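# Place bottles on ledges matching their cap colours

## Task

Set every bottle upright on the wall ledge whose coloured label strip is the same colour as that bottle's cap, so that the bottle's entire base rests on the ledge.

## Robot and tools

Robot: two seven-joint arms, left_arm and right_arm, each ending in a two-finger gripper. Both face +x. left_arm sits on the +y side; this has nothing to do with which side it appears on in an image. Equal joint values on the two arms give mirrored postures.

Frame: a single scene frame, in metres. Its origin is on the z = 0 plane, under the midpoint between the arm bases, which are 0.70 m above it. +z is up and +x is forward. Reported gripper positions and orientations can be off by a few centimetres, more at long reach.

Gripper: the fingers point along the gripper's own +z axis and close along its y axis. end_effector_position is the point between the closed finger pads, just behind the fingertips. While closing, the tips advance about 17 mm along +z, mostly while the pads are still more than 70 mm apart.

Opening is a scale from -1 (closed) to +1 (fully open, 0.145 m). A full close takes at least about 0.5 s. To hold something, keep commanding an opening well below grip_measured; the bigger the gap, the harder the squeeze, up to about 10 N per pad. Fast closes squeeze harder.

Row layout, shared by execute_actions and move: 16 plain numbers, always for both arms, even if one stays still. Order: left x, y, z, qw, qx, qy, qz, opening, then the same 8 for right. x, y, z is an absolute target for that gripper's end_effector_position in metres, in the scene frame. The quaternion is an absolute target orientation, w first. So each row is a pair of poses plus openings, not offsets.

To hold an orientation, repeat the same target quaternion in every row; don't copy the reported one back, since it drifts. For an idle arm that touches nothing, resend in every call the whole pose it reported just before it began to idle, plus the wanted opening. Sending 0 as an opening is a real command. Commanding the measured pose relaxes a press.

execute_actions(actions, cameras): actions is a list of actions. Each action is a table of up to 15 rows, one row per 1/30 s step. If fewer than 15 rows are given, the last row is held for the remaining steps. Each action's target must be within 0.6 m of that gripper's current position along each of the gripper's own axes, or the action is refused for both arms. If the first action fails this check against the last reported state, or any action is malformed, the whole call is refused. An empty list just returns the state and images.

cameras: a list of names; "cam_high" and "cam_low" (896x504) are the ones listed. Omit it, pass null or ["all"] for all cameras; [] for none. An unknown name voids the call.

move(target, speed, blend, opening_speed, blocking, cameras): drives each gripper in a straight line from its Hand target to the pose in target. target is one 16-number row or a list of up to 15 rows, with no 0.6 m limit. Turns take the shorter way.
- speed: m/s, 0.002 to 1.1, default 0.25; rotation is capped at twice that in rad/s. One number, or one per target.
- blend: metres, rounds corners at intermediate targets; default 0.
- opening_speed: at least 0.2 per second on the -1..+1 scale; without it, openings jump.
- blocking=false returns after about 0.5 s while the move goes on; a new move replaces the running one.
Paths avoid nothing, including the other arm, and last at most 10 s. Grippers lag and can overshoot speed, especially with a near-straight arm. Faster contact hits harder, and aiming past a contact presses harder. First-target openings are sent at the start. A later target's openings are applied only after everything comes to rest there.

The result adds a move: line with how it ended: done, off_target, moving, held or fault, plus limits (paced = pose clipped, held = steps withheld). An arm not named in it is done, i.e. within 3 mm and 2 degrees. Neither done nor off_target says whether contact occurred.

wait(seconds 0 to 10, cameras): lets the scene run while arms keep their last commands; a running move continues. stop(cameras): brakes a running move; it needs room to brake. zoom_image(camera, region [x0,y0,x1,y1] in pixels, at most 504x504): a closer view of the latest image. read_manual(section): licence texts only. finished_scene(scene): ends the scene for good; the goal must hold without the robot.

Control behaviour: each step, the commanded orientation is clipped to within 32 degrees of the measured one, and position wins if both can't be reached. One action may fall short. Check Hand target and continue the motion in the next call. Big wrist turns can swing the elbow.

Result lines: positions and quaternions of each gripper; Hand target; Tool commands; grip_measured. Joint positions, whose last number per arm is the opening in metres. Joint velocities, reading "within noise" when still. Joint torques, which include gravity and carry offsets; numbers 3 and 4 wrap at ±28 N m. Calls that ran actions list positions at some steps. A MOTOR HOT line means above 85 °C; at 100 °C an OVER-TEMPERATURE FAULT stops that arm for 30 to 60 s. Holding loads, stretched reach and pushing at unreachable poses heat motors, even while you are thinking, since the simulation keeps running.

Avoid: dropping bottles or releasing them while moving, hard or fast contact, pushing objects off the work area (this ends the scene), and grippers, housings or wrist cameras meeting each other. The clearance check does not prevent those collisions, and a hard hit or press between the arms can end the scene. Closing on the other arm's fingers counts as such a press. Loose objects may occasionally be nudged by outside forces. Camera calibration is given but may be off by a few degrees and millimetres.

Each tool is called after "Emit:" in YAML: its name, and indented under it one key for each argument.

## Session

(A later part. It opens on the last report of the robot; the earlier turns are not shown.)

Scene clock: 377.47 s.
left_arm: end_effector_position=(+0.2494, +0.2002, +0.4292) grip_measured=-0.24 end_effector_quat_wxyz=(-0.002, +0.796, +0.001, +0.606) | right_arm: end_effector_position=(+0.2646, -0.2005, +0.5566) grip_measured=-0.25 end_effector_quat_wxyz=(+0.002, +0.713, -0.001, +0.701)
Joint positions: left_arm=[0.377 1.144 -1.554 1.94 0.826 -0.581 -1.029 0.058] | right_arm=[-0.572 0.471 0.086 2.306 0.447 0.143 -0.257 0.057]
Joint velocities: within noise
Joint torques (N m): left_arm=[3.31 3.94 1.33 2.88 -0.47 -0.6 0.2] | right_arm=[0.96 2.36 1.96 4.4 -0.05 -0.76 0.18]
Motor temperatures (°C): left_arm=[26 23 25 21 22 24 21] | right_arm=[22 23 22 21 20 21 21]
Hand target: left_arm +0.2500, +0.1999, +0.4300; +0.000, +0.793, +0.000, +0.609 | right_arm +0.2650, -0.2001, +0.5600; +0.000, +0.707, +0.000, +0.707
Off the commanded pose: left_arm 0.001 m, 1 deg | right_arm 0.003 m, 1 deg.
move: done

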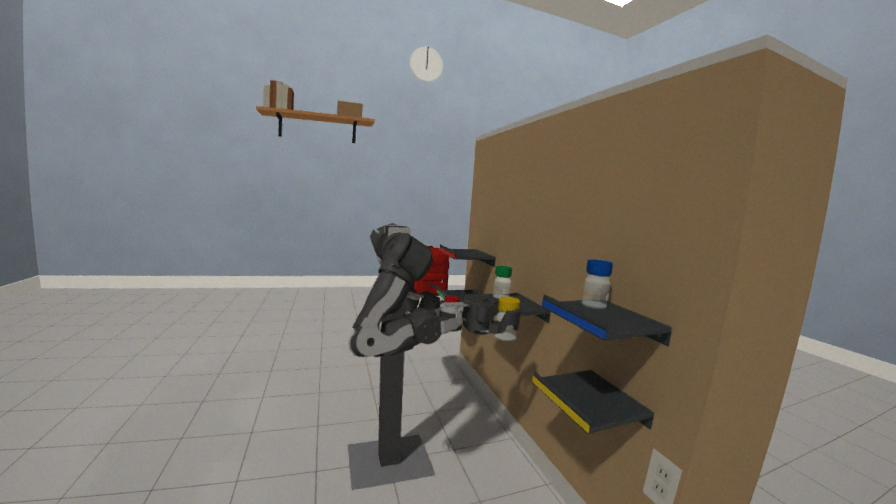

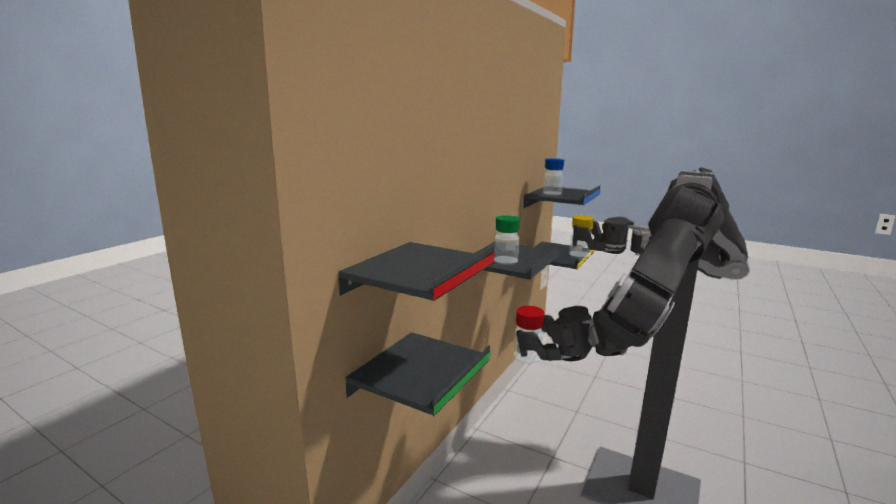

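Emit:
move:
  target:
    - [0.22,0.22,0.42,-0.3044,0.687,0.3967,0.5272,-0.65, 0.255,-0.285,0.53,0.1228,0.6964,-0.1228,0.6964,-0.65]
    - [0.22,0.21,0.42,-0.1057,0.7813,0.1377,0.5995,-0.65, 0.33,-0.325,0.53,0.1228,0.6964,-0.1228,0.6964,-0.65]
  speed: 0.2

Emit:
zoom_image:
  camera: "cam_high"
  region: [460, 250, 680, 430]

Scene clock: 404.70 s.
left_arm: end_effector_position=(+0.2190, +0.2123, +0.4178) grip_measured=-0.24 end_effector_quat_wxyz=(-0.112, +0.784, +0.138, +0.595) | right_arm: end_effector_position=(+0.3290, -0.3266, +0.5293) grip_measured=-0.25 end_effector_quat_wxyz=(+0.125, +0.697, -0.126, +0.695)
Joint positions: left_arm=[-0.354 0.78 -0.737 1.941 0.547 -0.311 -1.139 0.058] | right_arm=[-0.185 0.435 0.24 1.814 0.468 0.14 -0.248 0.057]
Joint velocities: within noise
Joint torques (N m): left_arm=[1.57 2.7 0.47 5.85 -0.48 -0.51 0.25] | right_arm=[2.97 4.47 1.25 3.86 -0.04 -0.56 0.17]
Motor temperatures (°C): left_arm=[24 22 24 22 22 24 21] | right_arm=[22 23 22 21 20 21 21]
Hand target: left_arm +0.2200, +0.2101, +0.4200; -0.106, +0.781, +0.138, +0.599 | right_arm +0.3299, -0.3251, +0.5299; +0.123, +0.696, -0.123, +0.696
Off the commanded pose: left_arm 0.003 m, 1 deg | right_arm 0.002 m, 1 deg.
move: done

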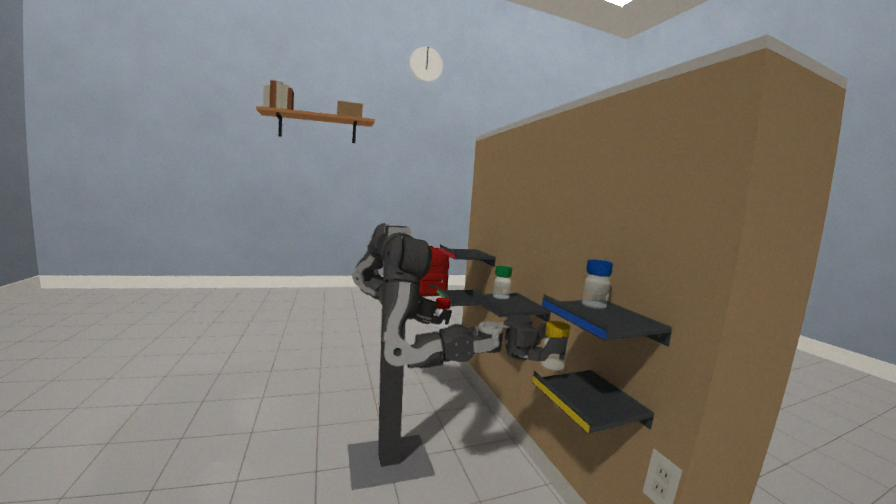

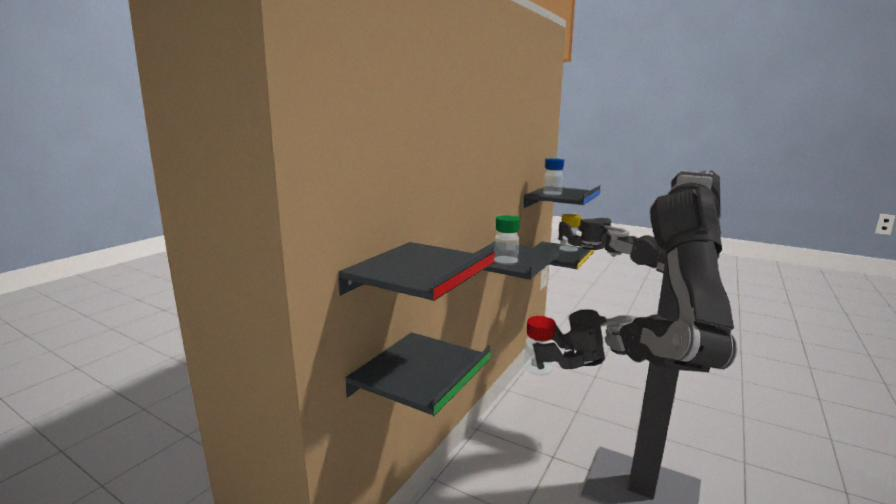

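Scaled by 2.291 from the camera's 896x504 image, which has a finer 1280x720 frame.

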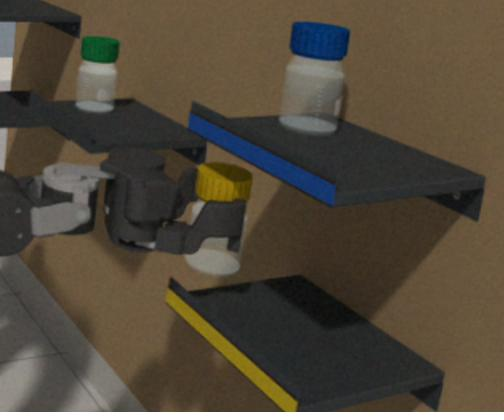

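Emit:
move:
  target:
    - [0.26,0.19,0.52,0,0.7933,0,0.6088,-0.65, 0.39,-0.348,0.53,0.1228,0.6964,-0.1228,0.6964,-0.65]
    - [0.33,0.185,0.65,0,0.7933,0,0.6088,-0.65, 0.39,-0.348,0.515,0.1228,0.6964,-0.1228,0.6964,-0.65]
    - [0.33,0.195,0.755,0,0.7933,0,0.6088,-0.65, 0.39,-0.348,0.515,0.1228,0.6964,-0.1228,0.6964,-0.65]
    - [0.30,0.255,0.765,-0.0531,0.7903,0.0692,0.6065,-0.65, 0.39,-0.348,0.515,0.1228,0.6964,-0.1228,0.6964,-0.65]
    - [0.33,0.323,0.75,-0.1057,0.7813,0.1377,0.5995,-0.65, 0.39,-0.348,0.515,0.1228,0.6964,-0.1228,0.6964,-0.65]
  speed: 0.14
  blend: 0.015

Emit:
zoom_image:
  camera: "cam_high"
  region: [460, 250, 680, 430]

Emit:
zoom_image:
  camera: "cam_low"
  region: [370, 120, 620, 320]

Scene clock: 422.33 s.
left_arm: end_effector_position=(+0.3305, +0.3234, +0.7491) grip_measured=-0.24 end_effector_quat_wxyz=(-0.119, +0.726, +0.109, +0.669) | right_arm: end_effector_position=(+0.3895, -0.3498, +0.5146) grip_measured=-0.25 end_effector_quat_wxyz=(+0.124, +0.699, -0.126, +0.693)
Joint positions: left_arm=[0.451 1.176 0.15 2.074 1.584 0.782 -0.914 0.058] | right_arm=[0.124 0.477 0.132 1.435 0.454 0.069 -0.177 0.057]
Joint velocities: within noise
Joint torques (N m): left_arm=[5.97 5.71 1.85 1.2 -0.13 -0.41 -0.05] | right_arm=[4.26 4.34 1.11 3.74 -0.11 -0.77 0.16]
Motor temperatures (°C): left_arm=[24 22 24 23 22 24 21] | right_arm=[22 23 22 21 20 21 21]
Hand target: left_arm +0.3301, +0.3232, +0.7497; -0.121, +0.725, +0.109, +0.669 | right_arm +0.3900, -0.3480, +0.5151; +0.123, +0.696, -0.123, +0.696
Off the commanded pose: left_arm 0.001 m, 11 deg | right_arm 0.002 m, 1 deg.
joint sent to its limit (left arm) — joint 5 (forearm roll), upper limit; joint 6 (wrist pitch), upper limit. The joint targets are off in orientation, not in position.
move: off_target (left_arm)

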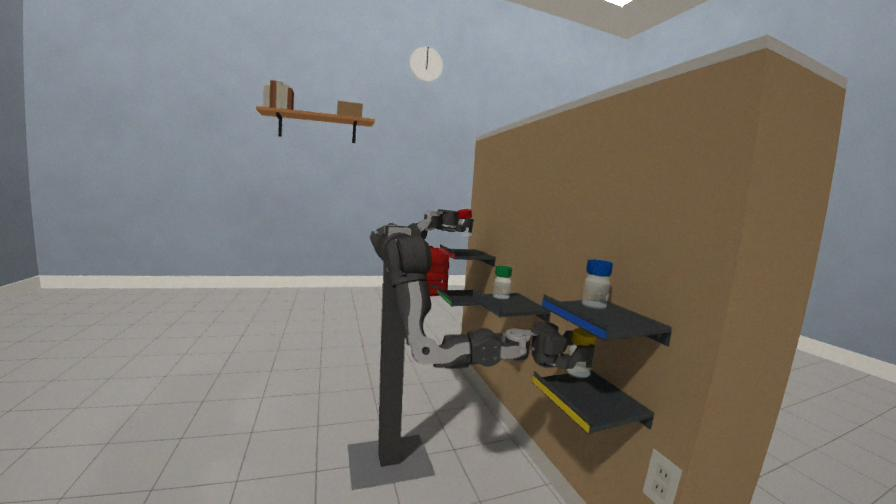

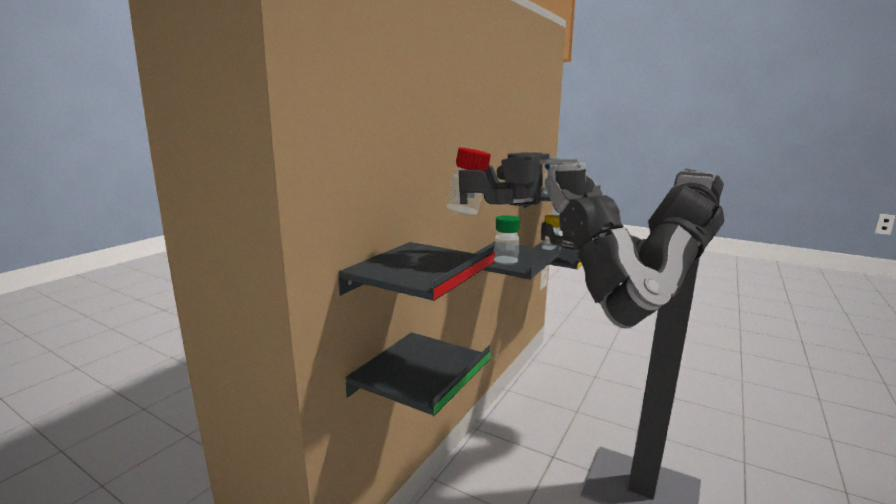

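Scaled by 2.291 from the camera's 896x504 image, which has a finer 1280x720 frame.

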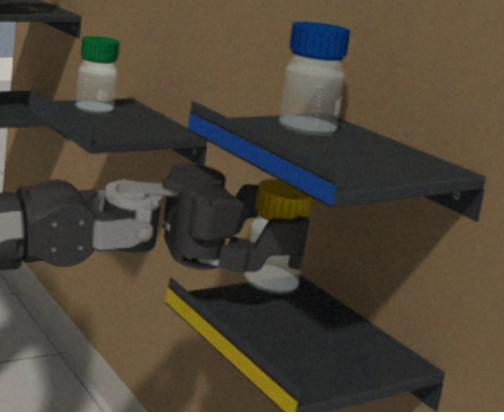

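Scaled by 2.016 from the camera's 896x504 image, which has a finer 1280x720 frame.

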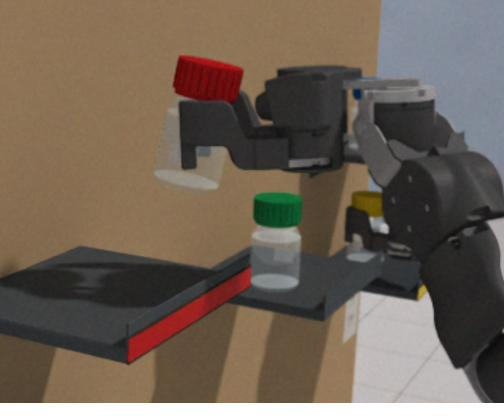

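Emit:
move:
  target:
    - [0.385,0.345,0.715,-0.1057,0.7813,0.1377,0.5995,-0.65, 0.39,-0.348,0.506,0.1228,0.6964,-0.1228,0.6964,-0.65]
    - [0.385,0.345,0.69,-0.1057,0.7813,0.1377,0.5995,-0.65, 0.39,-0.348,0.498,0.1228,0.6964,-0.1228,0.6964,-0.65]
  speed: [0.08,0.03]

Emit:
zoom_image:
  camera: "cam_high"
  region: [460, 250, 680, 430]

Emit:
zoom_image:
  camera: "cam_low"
  region: [370, 120, 620, 320]

Scene clock: 437.37 s.
left_arm: end_effector_position=(+0.3853, +0.3447, +0.6866) grip_measured=-0.24 end_effector_quat_wxyz=(-0.106, +0.786, +0.138, +0.594) | right_arm: end_effector_position=(+0.3892, -0.3501, +0.4969) grip_measured=-0.25 end_effector_quat_wxyz=(+0.125, +0.699, -0.126, +0.693)
Joint positions: left_arm=[0.721 1.162 -0.315 1.765 1.551 0.686 -0.817 0.058] | right_arm=[0.123 0.468 0.108 1.365 0.45 -0.005 -0.169 0.057]
Joint velocities: within noise
Joint torques (N m): left_arm=[6.69 5.39 3.73 2.21 -0.33 -0.74 0.24] | right_arm=[4.47 4.26 1.1 3.77 -0.08 -0.8 0.16]
Motor temperatures (°C): left_arm=[25 23 24 22 22 24 21] | right_arm=[22 23 22 21 20 21 21]
Hand target: left_arm +0.3850, +0.3450, +0.6899; -0.106, +0.781, +0.138, +0.599 | right_arm +0.3899, -0.3481, +0.4979; +0.123, +0.696, -0.123, +0.696
Off the commanded pose: left_arm 0.003 m, 1 deg | right_arm 0.002 m, 1 deg.
move: done

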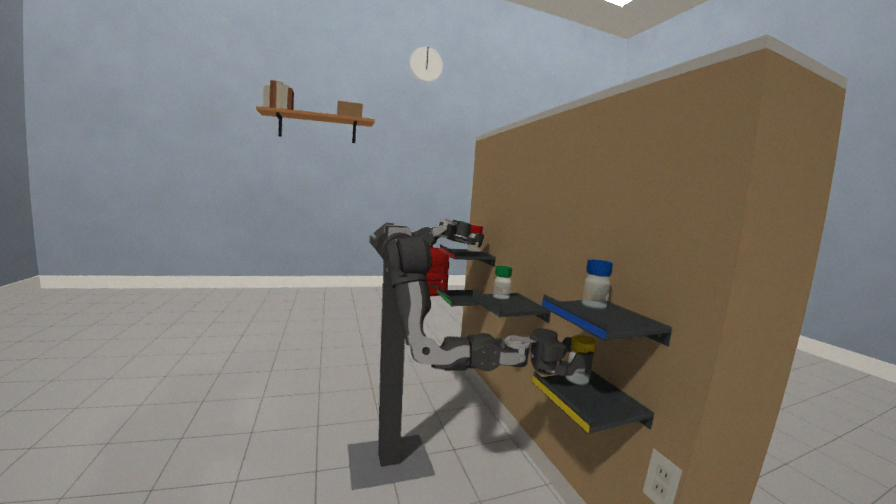

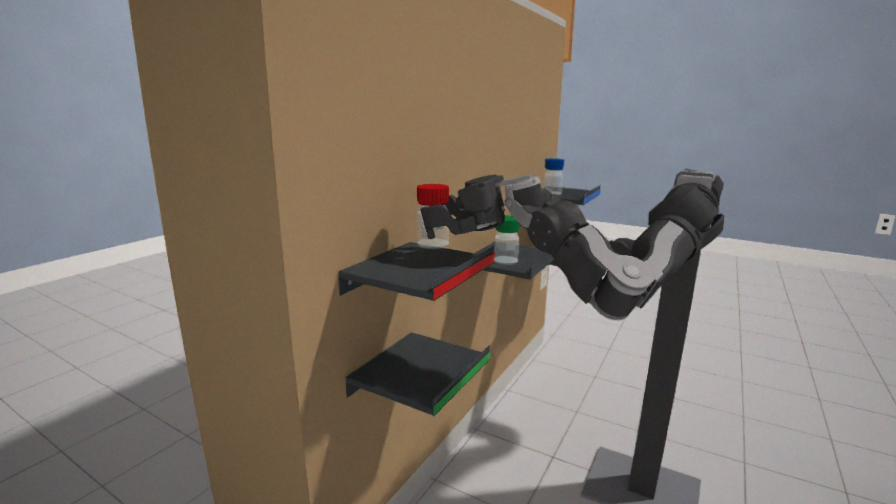

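Scaled by 2.291 from the camera's 896x504 image, which has a finer 1280x720 frame.

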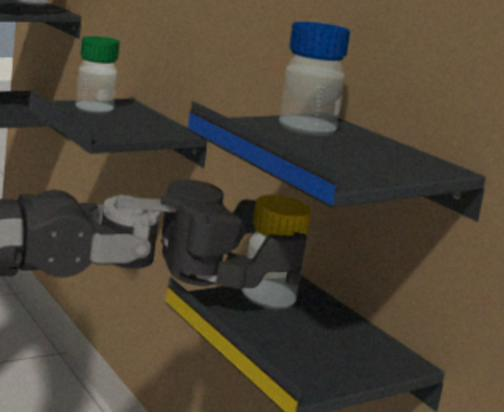

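Scaled by 2.016 from the camera's 896x504 image, which has a finer 1280x720 frame.

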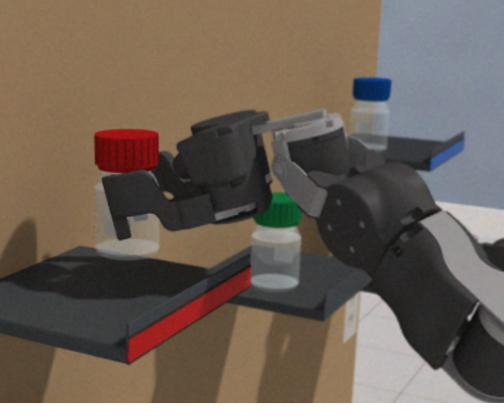

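Emit:
move:
  target:
    - [0.385,0.345,0.672,-0.1057,0.7813,0.1377,0.5995,-0.65, 0.39,-0.348,0.486,0.1228,0.6964,-0.1228,0.6964,-0.65]
  speed: 0.02

Emit:
zoom_image:
  camera: "cam_high"
  region: [460, 250, 680, 430]

Emit:
zoom_image:
  camera: "cam_low"
  region: [370, 120, 620, 320]

Scene clock: 460.83 s.
left_arm: end_effector_position=(+0.3851, +0.3451, +0.6722) grip_measured=-0.24 end_effector_quat_wxyz=(-0.106, +0.782, +0.139, +0.599) | right_arm: end_effector_position=(+0.3898, -0.3505, +0.4920) grip_measured=-0.25 end_effector_quat_wxyz=(+0.127, +0.689, -0.123, +0.702)
Joint positions: left_arm=[0.642 1.18 -0.315 1.777 1.522 0.601 -0.789 0.058] | right_arm=[0.128 0.463 0.095 1.319 0.439 -0.076 -0.161 0.057]
Joint velocities: within noise
Joint torques (N m): left_arm=[5.63 5.58 3.14 1.94 -0.26 -0.62 0.23] | right_arm=[4.02 3.57 0.54 2.74 0.12 -0.26 0.13]
Motor temperatures (°C): left_arm=[26 24 25 22 22 25 21] | right_arm=[23 23 22 21 20 22 21]
Hand target: left_arm +0.3850, +0.3450, +0.6719; -0.106, +0.781, +0.138, +0.599 | right_arm +0.3899, -0.3480, +0.4861; +0.123, +0.696, -0.123, +0.696
Off the commanded pose: left_arm 0.000 m, 0 deg | right_arm 0.007 m, 1 deg.
move: off_target (right_arm)

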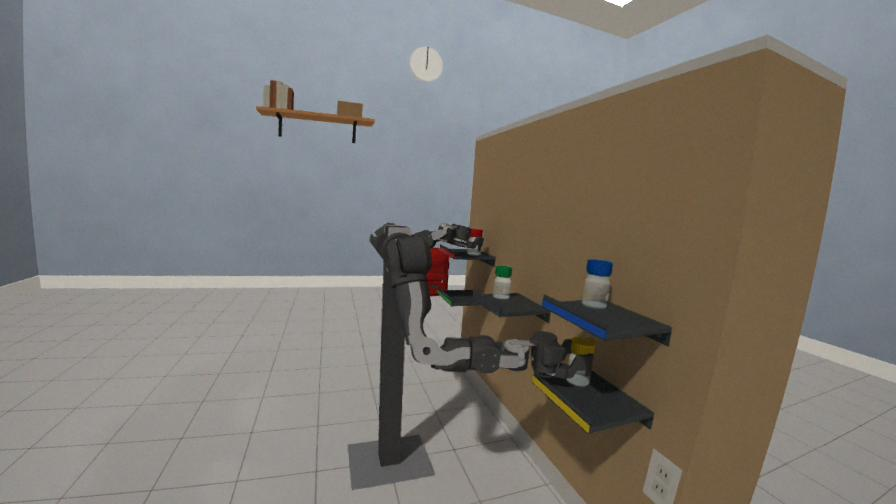

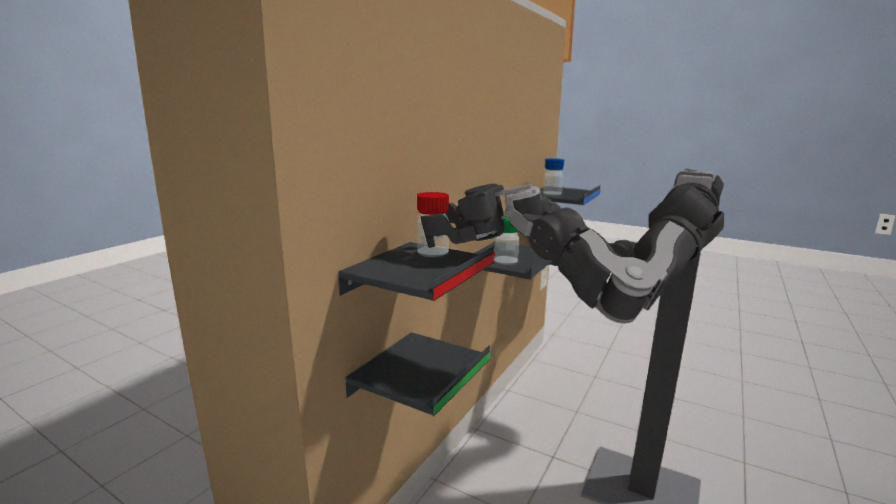

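Scaled by 2.291 from the camera's 896x504 image, which has a finer 1280x720 frame.

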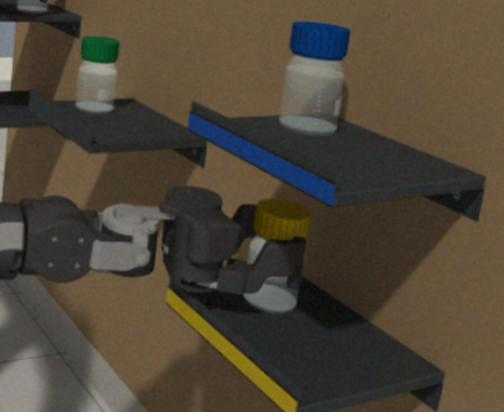

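Scaled by 2.016 from the camera's 896x504 image, which has a finer 1280x720 frame.

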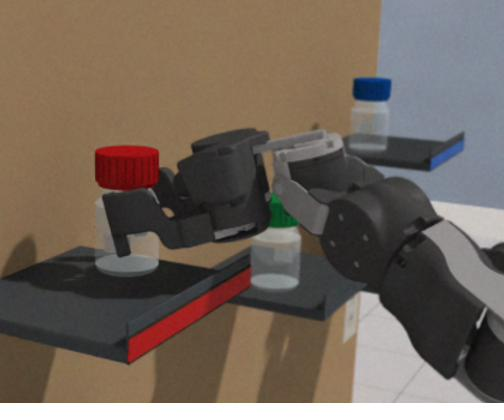

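Emit:
zoom_image:
  camera: "cam_high"
  region: [520, 320, 620, 400]

Emit:
zoom_image:
  camera: "cam_low"
  region: [400, 180, 480, 270]

Scaled by 5.040 from the camera's 896x504 image, which has a finer 1280x720 frame.

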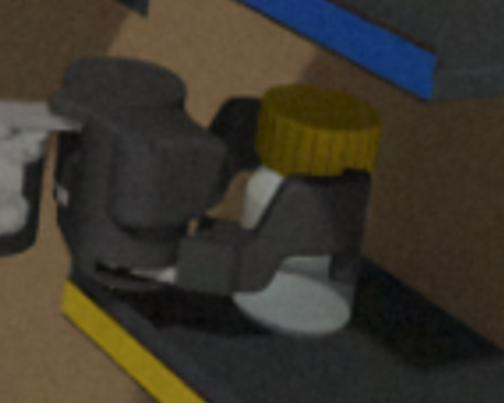

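Scaled by 5.600 from the camera's 896x504 image, which has a finer 1280x720 frame.

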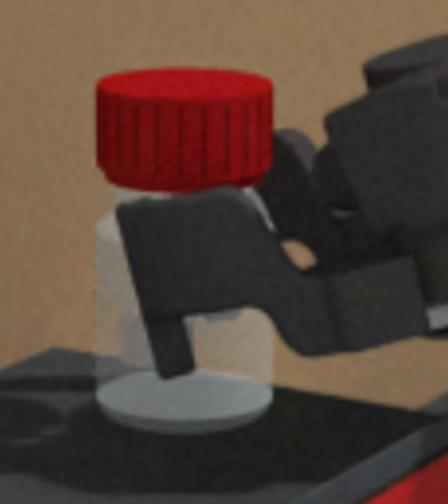

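Emit:
move:
  target:
    - [0.385,0.345,0.667,-0.1057,0.7813,0.1377,0.5995,-0.65, 0.39,-0.348,0.512,0.1228,0.6964,-0.1228,0.6964,-0.65]
    - [0.385,0.345,0.663,-0.1057,0.7813,0.1377,0.5995,-0.65, 0.39,-0.340,0.508,0.2988,0.6408,-0.2988,0.6408,-0.65]
  speed: [0.05,0.1]

Emit:
zoom_image:
  camera: "cam_high"
  region: [500, 290, 640, 400]

Emit:
zoom_image:
  camera: "cam_low"
  region: [400, 180, 480, 270]

Scene clock: 506.30 s.
left_arm: end_effector_position=(+0.3851, +0.3459, +0.6715) grip_measured=-0.24 end_effector_quat_wxyz=(-0.106, +0.772, +0.141, +0.611) | right_arm: end_effector_position=(+0.3897, -0.3398, +0.5051) grip_measured=-0.25 end_effector_quat_wxyz=(+0.296, +0.646, -0.299, +0.637)
Joint positions: left_arm=[0.612 1.191 -0.315 1.784 1.501 0.546 -0.773 0.058] | right_arm=[0.331 0.159 0.086 1.301 0.131 0.087 -0.746 0.057]
Joint velocities: within noise
Joint torques (N m): left_arm=[3.97 5.1 1.76 1.03 0.05 -0.22 0.16] | right_arm=[6.26 2.44 -0.29 3.93 -0.55 -0.63 -0.14]
Motor temperatures (°C): left_arm=[25 24 26 21 22 25 21] | right_arm=[23 23 22 21 20 21 21]
Hand target: left_arm +0.3850, +0.3449, +0.6629; -0.106, +0.781, +0.138, +0.599 | right_arm +0.3900, -0.3400, +0.5080; +0.299, +0.641, -0.299, +0.641
Off the commanded pose: left_arm 0.009 m, 2 deg | right_arm 0.003 m, 1 deg.
move: off_target (left_arm)

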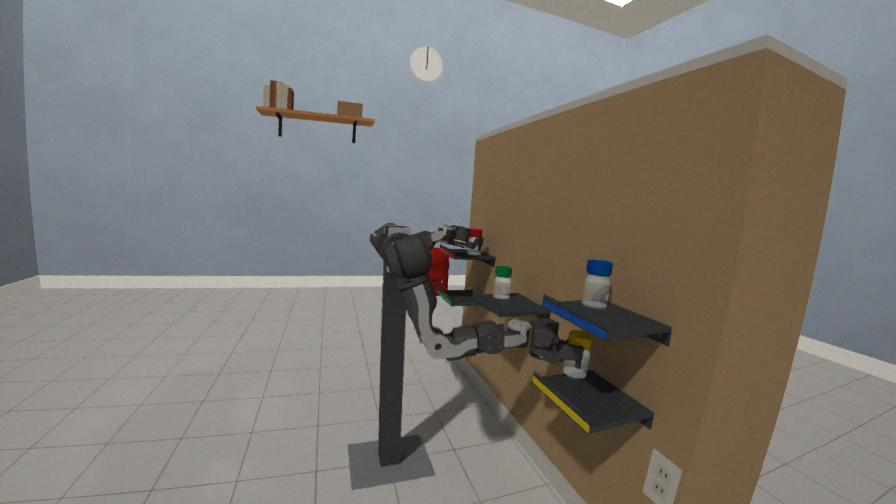

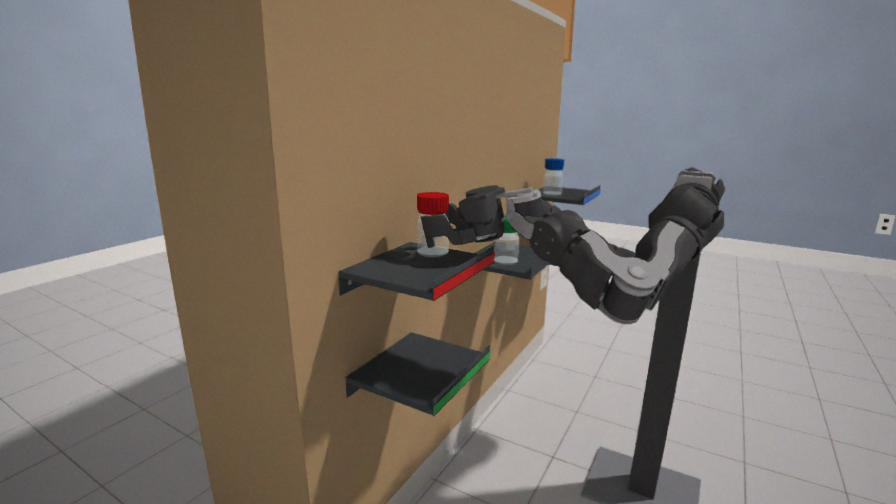

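Scaled by 3.600 from the camera's 896x504 image, which has a finer 1280x720 frame.

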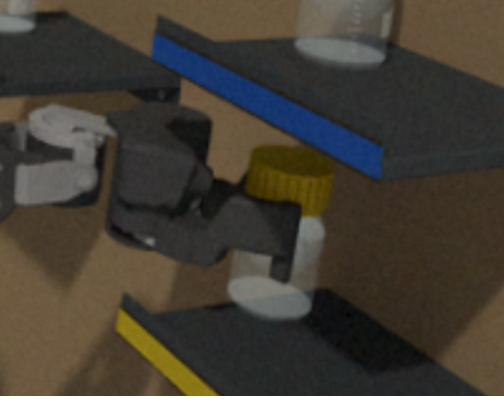

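Scaled by 5.600 from the camera's 896x504 image, which has a finer 1280x720 frame.

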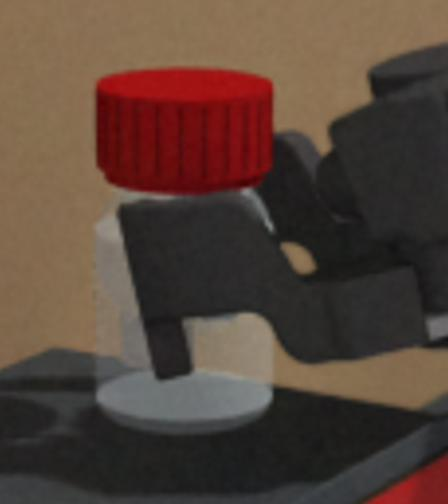

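Emit:
move:
  target:
    - [0.385,0.345,0.671,-0.1057,0.7813,0.1377,0.5995,0.3, 0.39,-0.340,0.506,0.2988,0.6408,-0.2988,0.6408,-0.65]
    - [0.30,0.315,0.695,-0.1057,0.7813,0.1377,0.5995,0.3, 0.39,-0.340,0.492,0.2988,0.6408,-0.2988,0.6408,-0.65]
  speed: 0.07
  opening_speed: 1.0

Emit:
zoom_image:
  camera: "cam_high"
  region: [500, 290, 640, 400]

Emit:
zoom_image:
  camera: "cam_low"
  region: [400, 170, 560, 290]

Scene clock: 520.73 s.
left_arm: end_effector_position=(+0.3002, +0.3145, +0.6964) grip_measured=+0.30 end_effector_quat_wxyz=(-0.115, +0.753, +0.122, +0.636) | right_arm: end_effector_position=(+0.3899, -0.3404, +0.4934) grip_measured=-0.25 end_effector_quat_wxyz=(+0.300, +0.640, -0.298, +0.642)
Joint positions: left_arm=[0.014 1.065 0.461 2.264 1.584 0.781 -0.969 0.098] | right_arm=[0.331 0.157 0.08 1.234 0.119 0.008 -0.746 0.057]
Joint velocities: within noise
Joint torques (N m): left_arm=[3.05 4.63 2.43 0.91 -0.13 -0.36 0.07] | right_arm=[5.74 1.65 0.14 3.44 -0.25 -0.44 0]
Motor temperatures (°C): left_arm=[25 24 25 21 22 24 21] | right_arm=[24 23 22 21 20 21 21]
Hand target: left_arm +0.3001, +0.3151, +0.6947; -0.113, +0.755, +0.124, +0.634 | right_arm +0.3900, -0.3400, +0.4920; +0.299, +0.641, -0.299, +0.641
Off the commanded pose: left_arm 0.002 m, 6 deg | right_arm 0.001 m, 0 deg.
joint sent to its limit (left arm) — joint 5 (forearm roll), upper limit; joint 6 (wrist pitch), upper limit. The joint targets are off in orientation, not in position.
move: off_target (left_arm)

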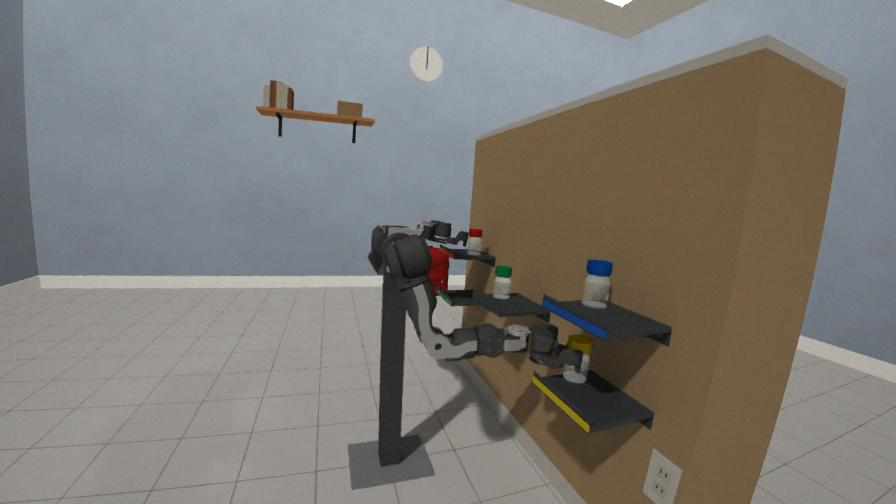

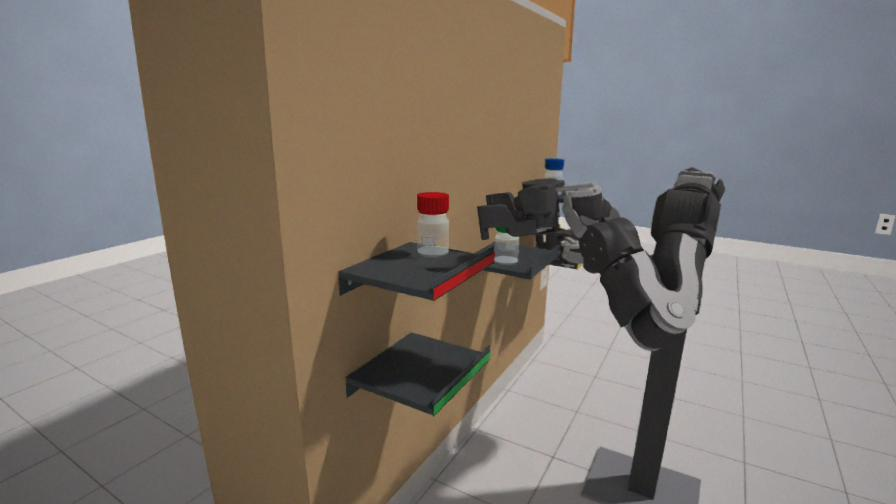

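Scaled by 3.600 from the camera's 896x504 image, which has a finer 1280x720 frame.

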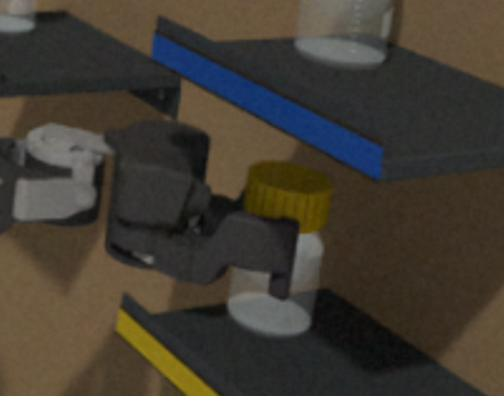

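Scaled by 3.150 from the camera's 896x504 image, which has a finer 1280x720 frame.

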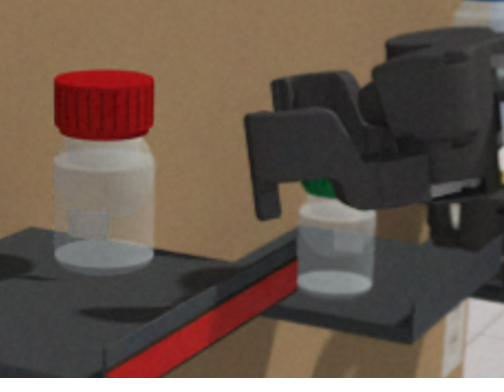

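Emit:
move:
  target:
    - [0.25,0.24,0.66,-0.0618,0.7044,0.0618,0.7044,0.1, 0.39,-0.340,0.488,0.2988,0.6408,-0.2988,0.6408,-0.65]
    - [0.24,0.20,0.46,-0.0618,0.7044,0.0618,0.7044,0.1, 0.39,-0.340,0.476,0.2988,0.6408,-0.2988,0.6408,-0.65]
  speed: 0.1

Emit:
zoom_image:
  camera: "cam_high"
  region: [500, 290, 640, 400]

Scene clock: 535.33 s.
left_arm: end_effector_position=(+0.2401, +0.2001, +0.4610) grip_measured=+0.10 end_effector_quat_wxyz=(-0.061, +0.704, +0.062, +0.705) | right_arm: end_effector_position=(+0.3908, -0.3409, +0.4918) grip_measured=-0.25 end_effector_quat_wxyz=(+0.308, +0.620, -0.293, +0.659)
Joint positions: left_arm=[-0.628 0.157 -0.022 1.924 0.119 -0.283 -0.252 0.083] | right_arm=[0.354 0.065 0.214 1.172 -0.048 -0.088 -0.659 0.057]
Joint velocities: within noise
Joint torques (N m): left_arm=[0.33 0.67 -0.18 4.74 -0.03 -0.67 0.07] | right_arm=[3.94 0.44 0.39 1.77 0.71 0.36 0.34]
Motor temperatures (°C): left_arm=[24 24 25 21 22 24 21] | right_arm=[24 23 22 21 20 21 21]
Hand target: left_arm +0.2400, +0.2000, +0.4600; -0.062, +0.704, +0.062, +0.704 | right_arm +0.3896, -0.3396, +0.4762; +0.299, +0.641, -0.299, +0.641
Off the commanded pose: left_arm 0.001 m, 0 deg | right_arm 0.016 m, 3 deg.
move: off_target (right_arm)

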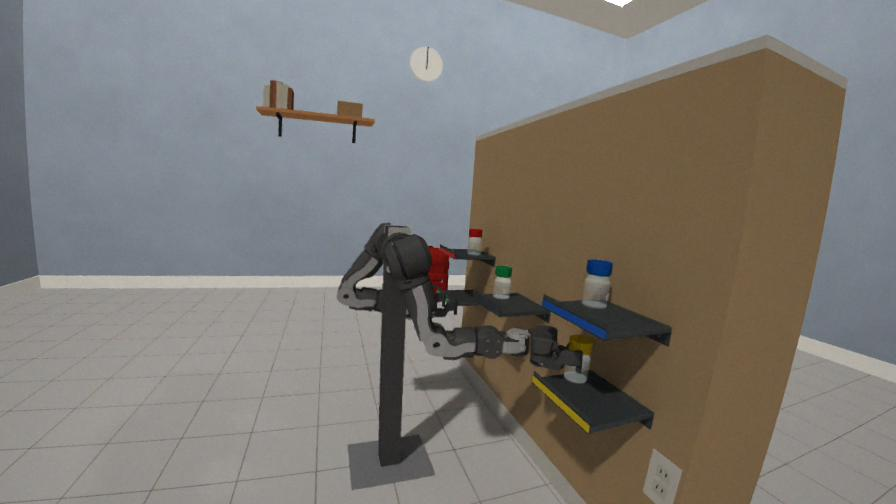

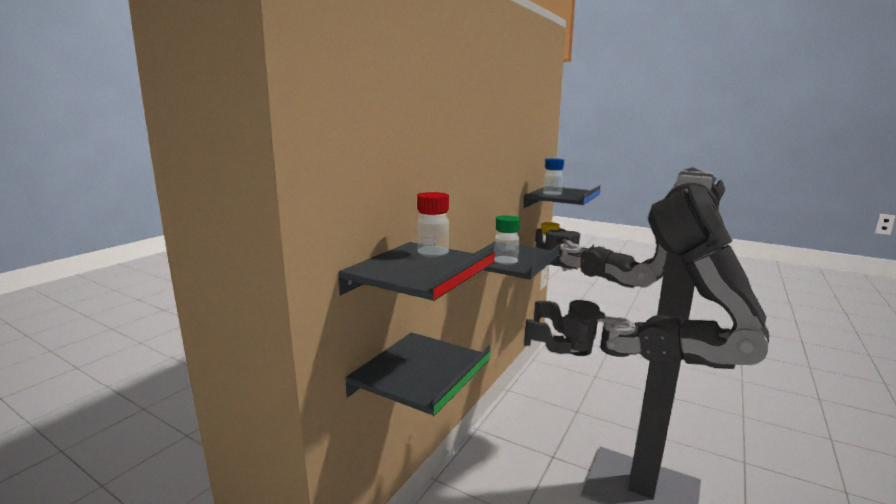

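Scaled by 3.600 from the camera's 896x504 image, which has a finer 1280x720 frame.

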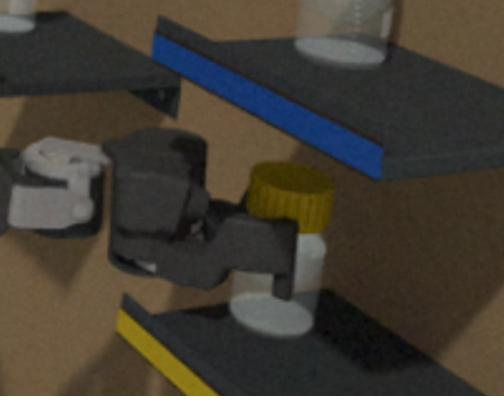

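Emit:
move:
  target:
    - [0.24,0.20,0.461,-0.0618,0.7044,0.0618,0.7044,0.5, 0.39,-0.340,0.4915,0.2988,0.6408,-0.2988,0.6408,-0.65]
    - [0.24,0.18,0.48,0,0.7071,0,0.7071,0.5, 0.39,-0.340,0.4915,0.2988,0.6408,-0.2988,0.6408,0.3]
    - [0.25,0.13,0.54,0,0.7071,0,0.7071,0.5, 0.345,-0.286,0.5,0.2988,0.6408,-0.2988,0.6408,0.3]
    - [0.293,0.072,0.592,0.0923,0.7010,-0.0923,0.7010,0.5, 0.30,-0.235,0.5,0.2988,0.6408,-0.2988,0.6408,0.3]
  speed: 0.09
  opening_speed: 1.0

Emit:
zoom_image:
  camera: "cam_high"
  region: [460, 240, 660, 400]

Emit:
zoom_image:
  camera: "cam_low"
  region: [450, 170, 610, 290]

Scene clock: 560.00 s.
left_arm: end_effector_position=(+0.2927, +0.0732, +0.5956) grip_measured=+0.50 end_effector_quat_wxyz=(+0.091, +0.697, -0.090, +0.706) | right_arm: end_effector_position=(+0.3007, -0.2347, +0.4988) grip_measured=+0.30 end_effector_quat_wxyz=(+0.298, +0.643, -0.297, +0.640)
Joint positions: left_arm=[-0.156 0.176 -0.338 2.321 0.128 0.527 -0.173 0.112] | right_arm=[-0.093 -0.177 -0.054 1.742 -0.18 0.089 -0.89 0.098]
Joint velocities: within noise
Joint torques (N m): left_arm=[2.55 0.15 -0.5 3.6 0.1 -0.53 0.16] | right_arm=[2.86 -0.91 -1.36 4.71 -0.43 -0.32 -0.15]
Motor temperatures (°C): left_arm=[23 23 24 23 22 25 21] | right_arm=[23 23 21 21 20 20 21]
Hand target: left_arm +0.2930, +0.0720, +0.5921; +0.092, +0.701, -0.092, +0.701 | right_arm +0.3000, -0.2351, +0.4999; +0.299, +0.641, -0.299, +0.641
Off the commanded pose: left_arm 0.004 m, 1 deg | right_arm 0.001 m, 0 deg.
joint sent to its limit (right arm) — joint 2 (shoulder roll), lower limit. The joint targets still meet the commanded pose.
move: off_target (left_arm)

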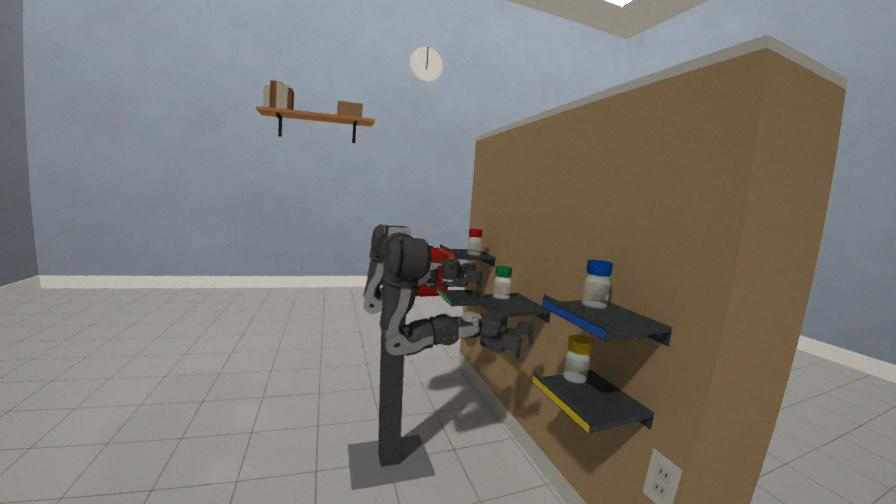

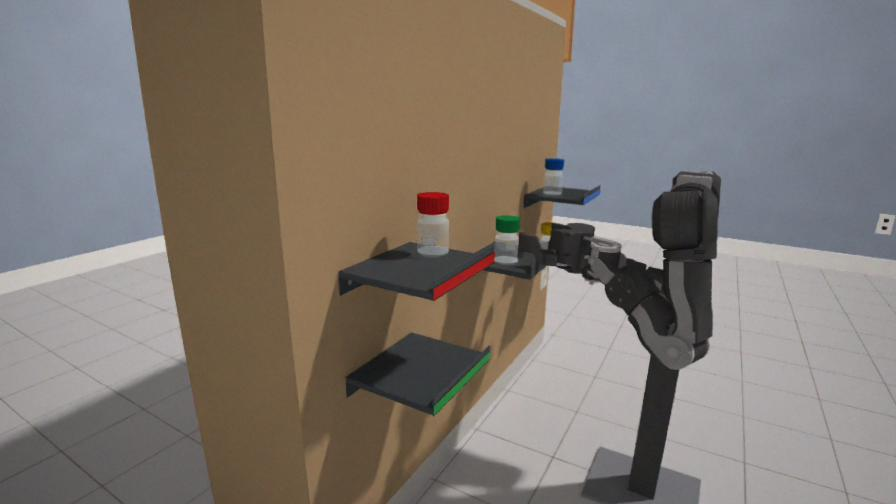

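Scaled by 2.520 from the camera's 896x504 image, which has a finer 1280x720 frame.

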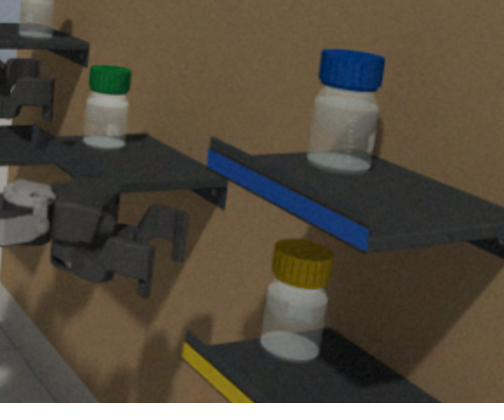

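Scaled by 3.150 from the camera's 896x504 image, which has a finer 1280x720 frame.

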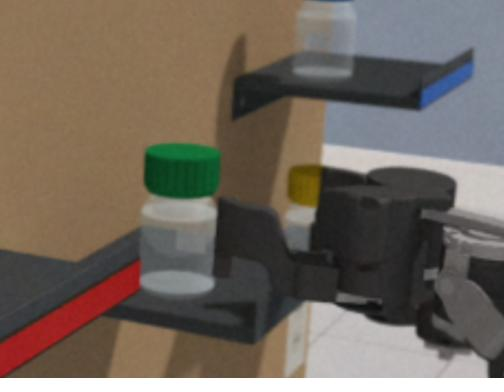

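Emit:
zoom_image:
  camera: "cam_high"
  region: [520, 320, 660, 430]

Emit:
zoom_image:
  camera: "cam_high"
  region: [530, 240, 680, 350]

Scaled by 3.600 from the camera's 896x504 image, which has a finer 1280x720 frame.

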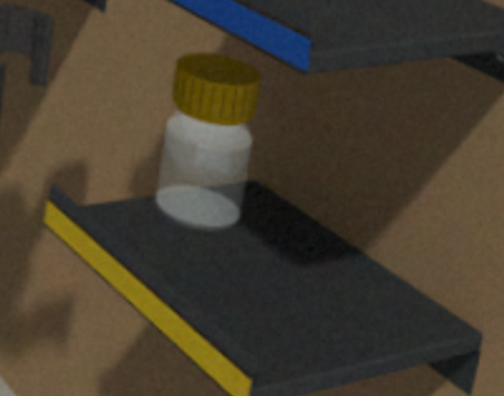

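Scaled by 3.360 from the camera's 896x504 image, which has a finer 1280x720 frame.

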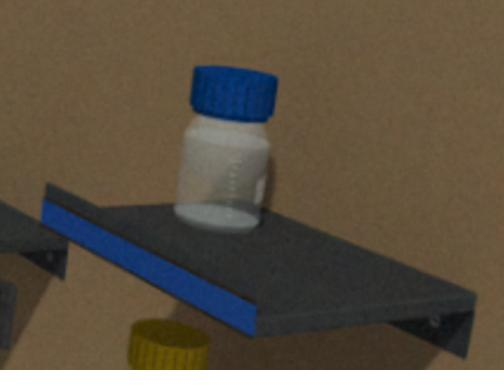

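Emit:
zoom_image:
  camera: "cam_low"
  region: [330, 180, 510, 310]

Scaled by 2.800 from the camera's 896x504 image, which has a finer 1280x720 frame.

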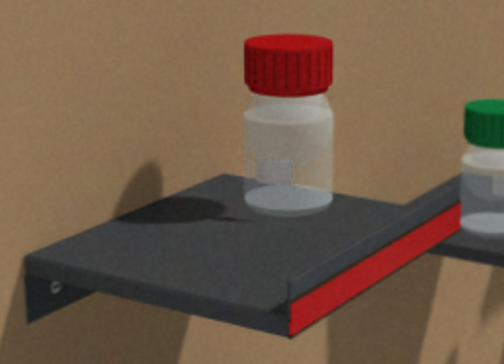

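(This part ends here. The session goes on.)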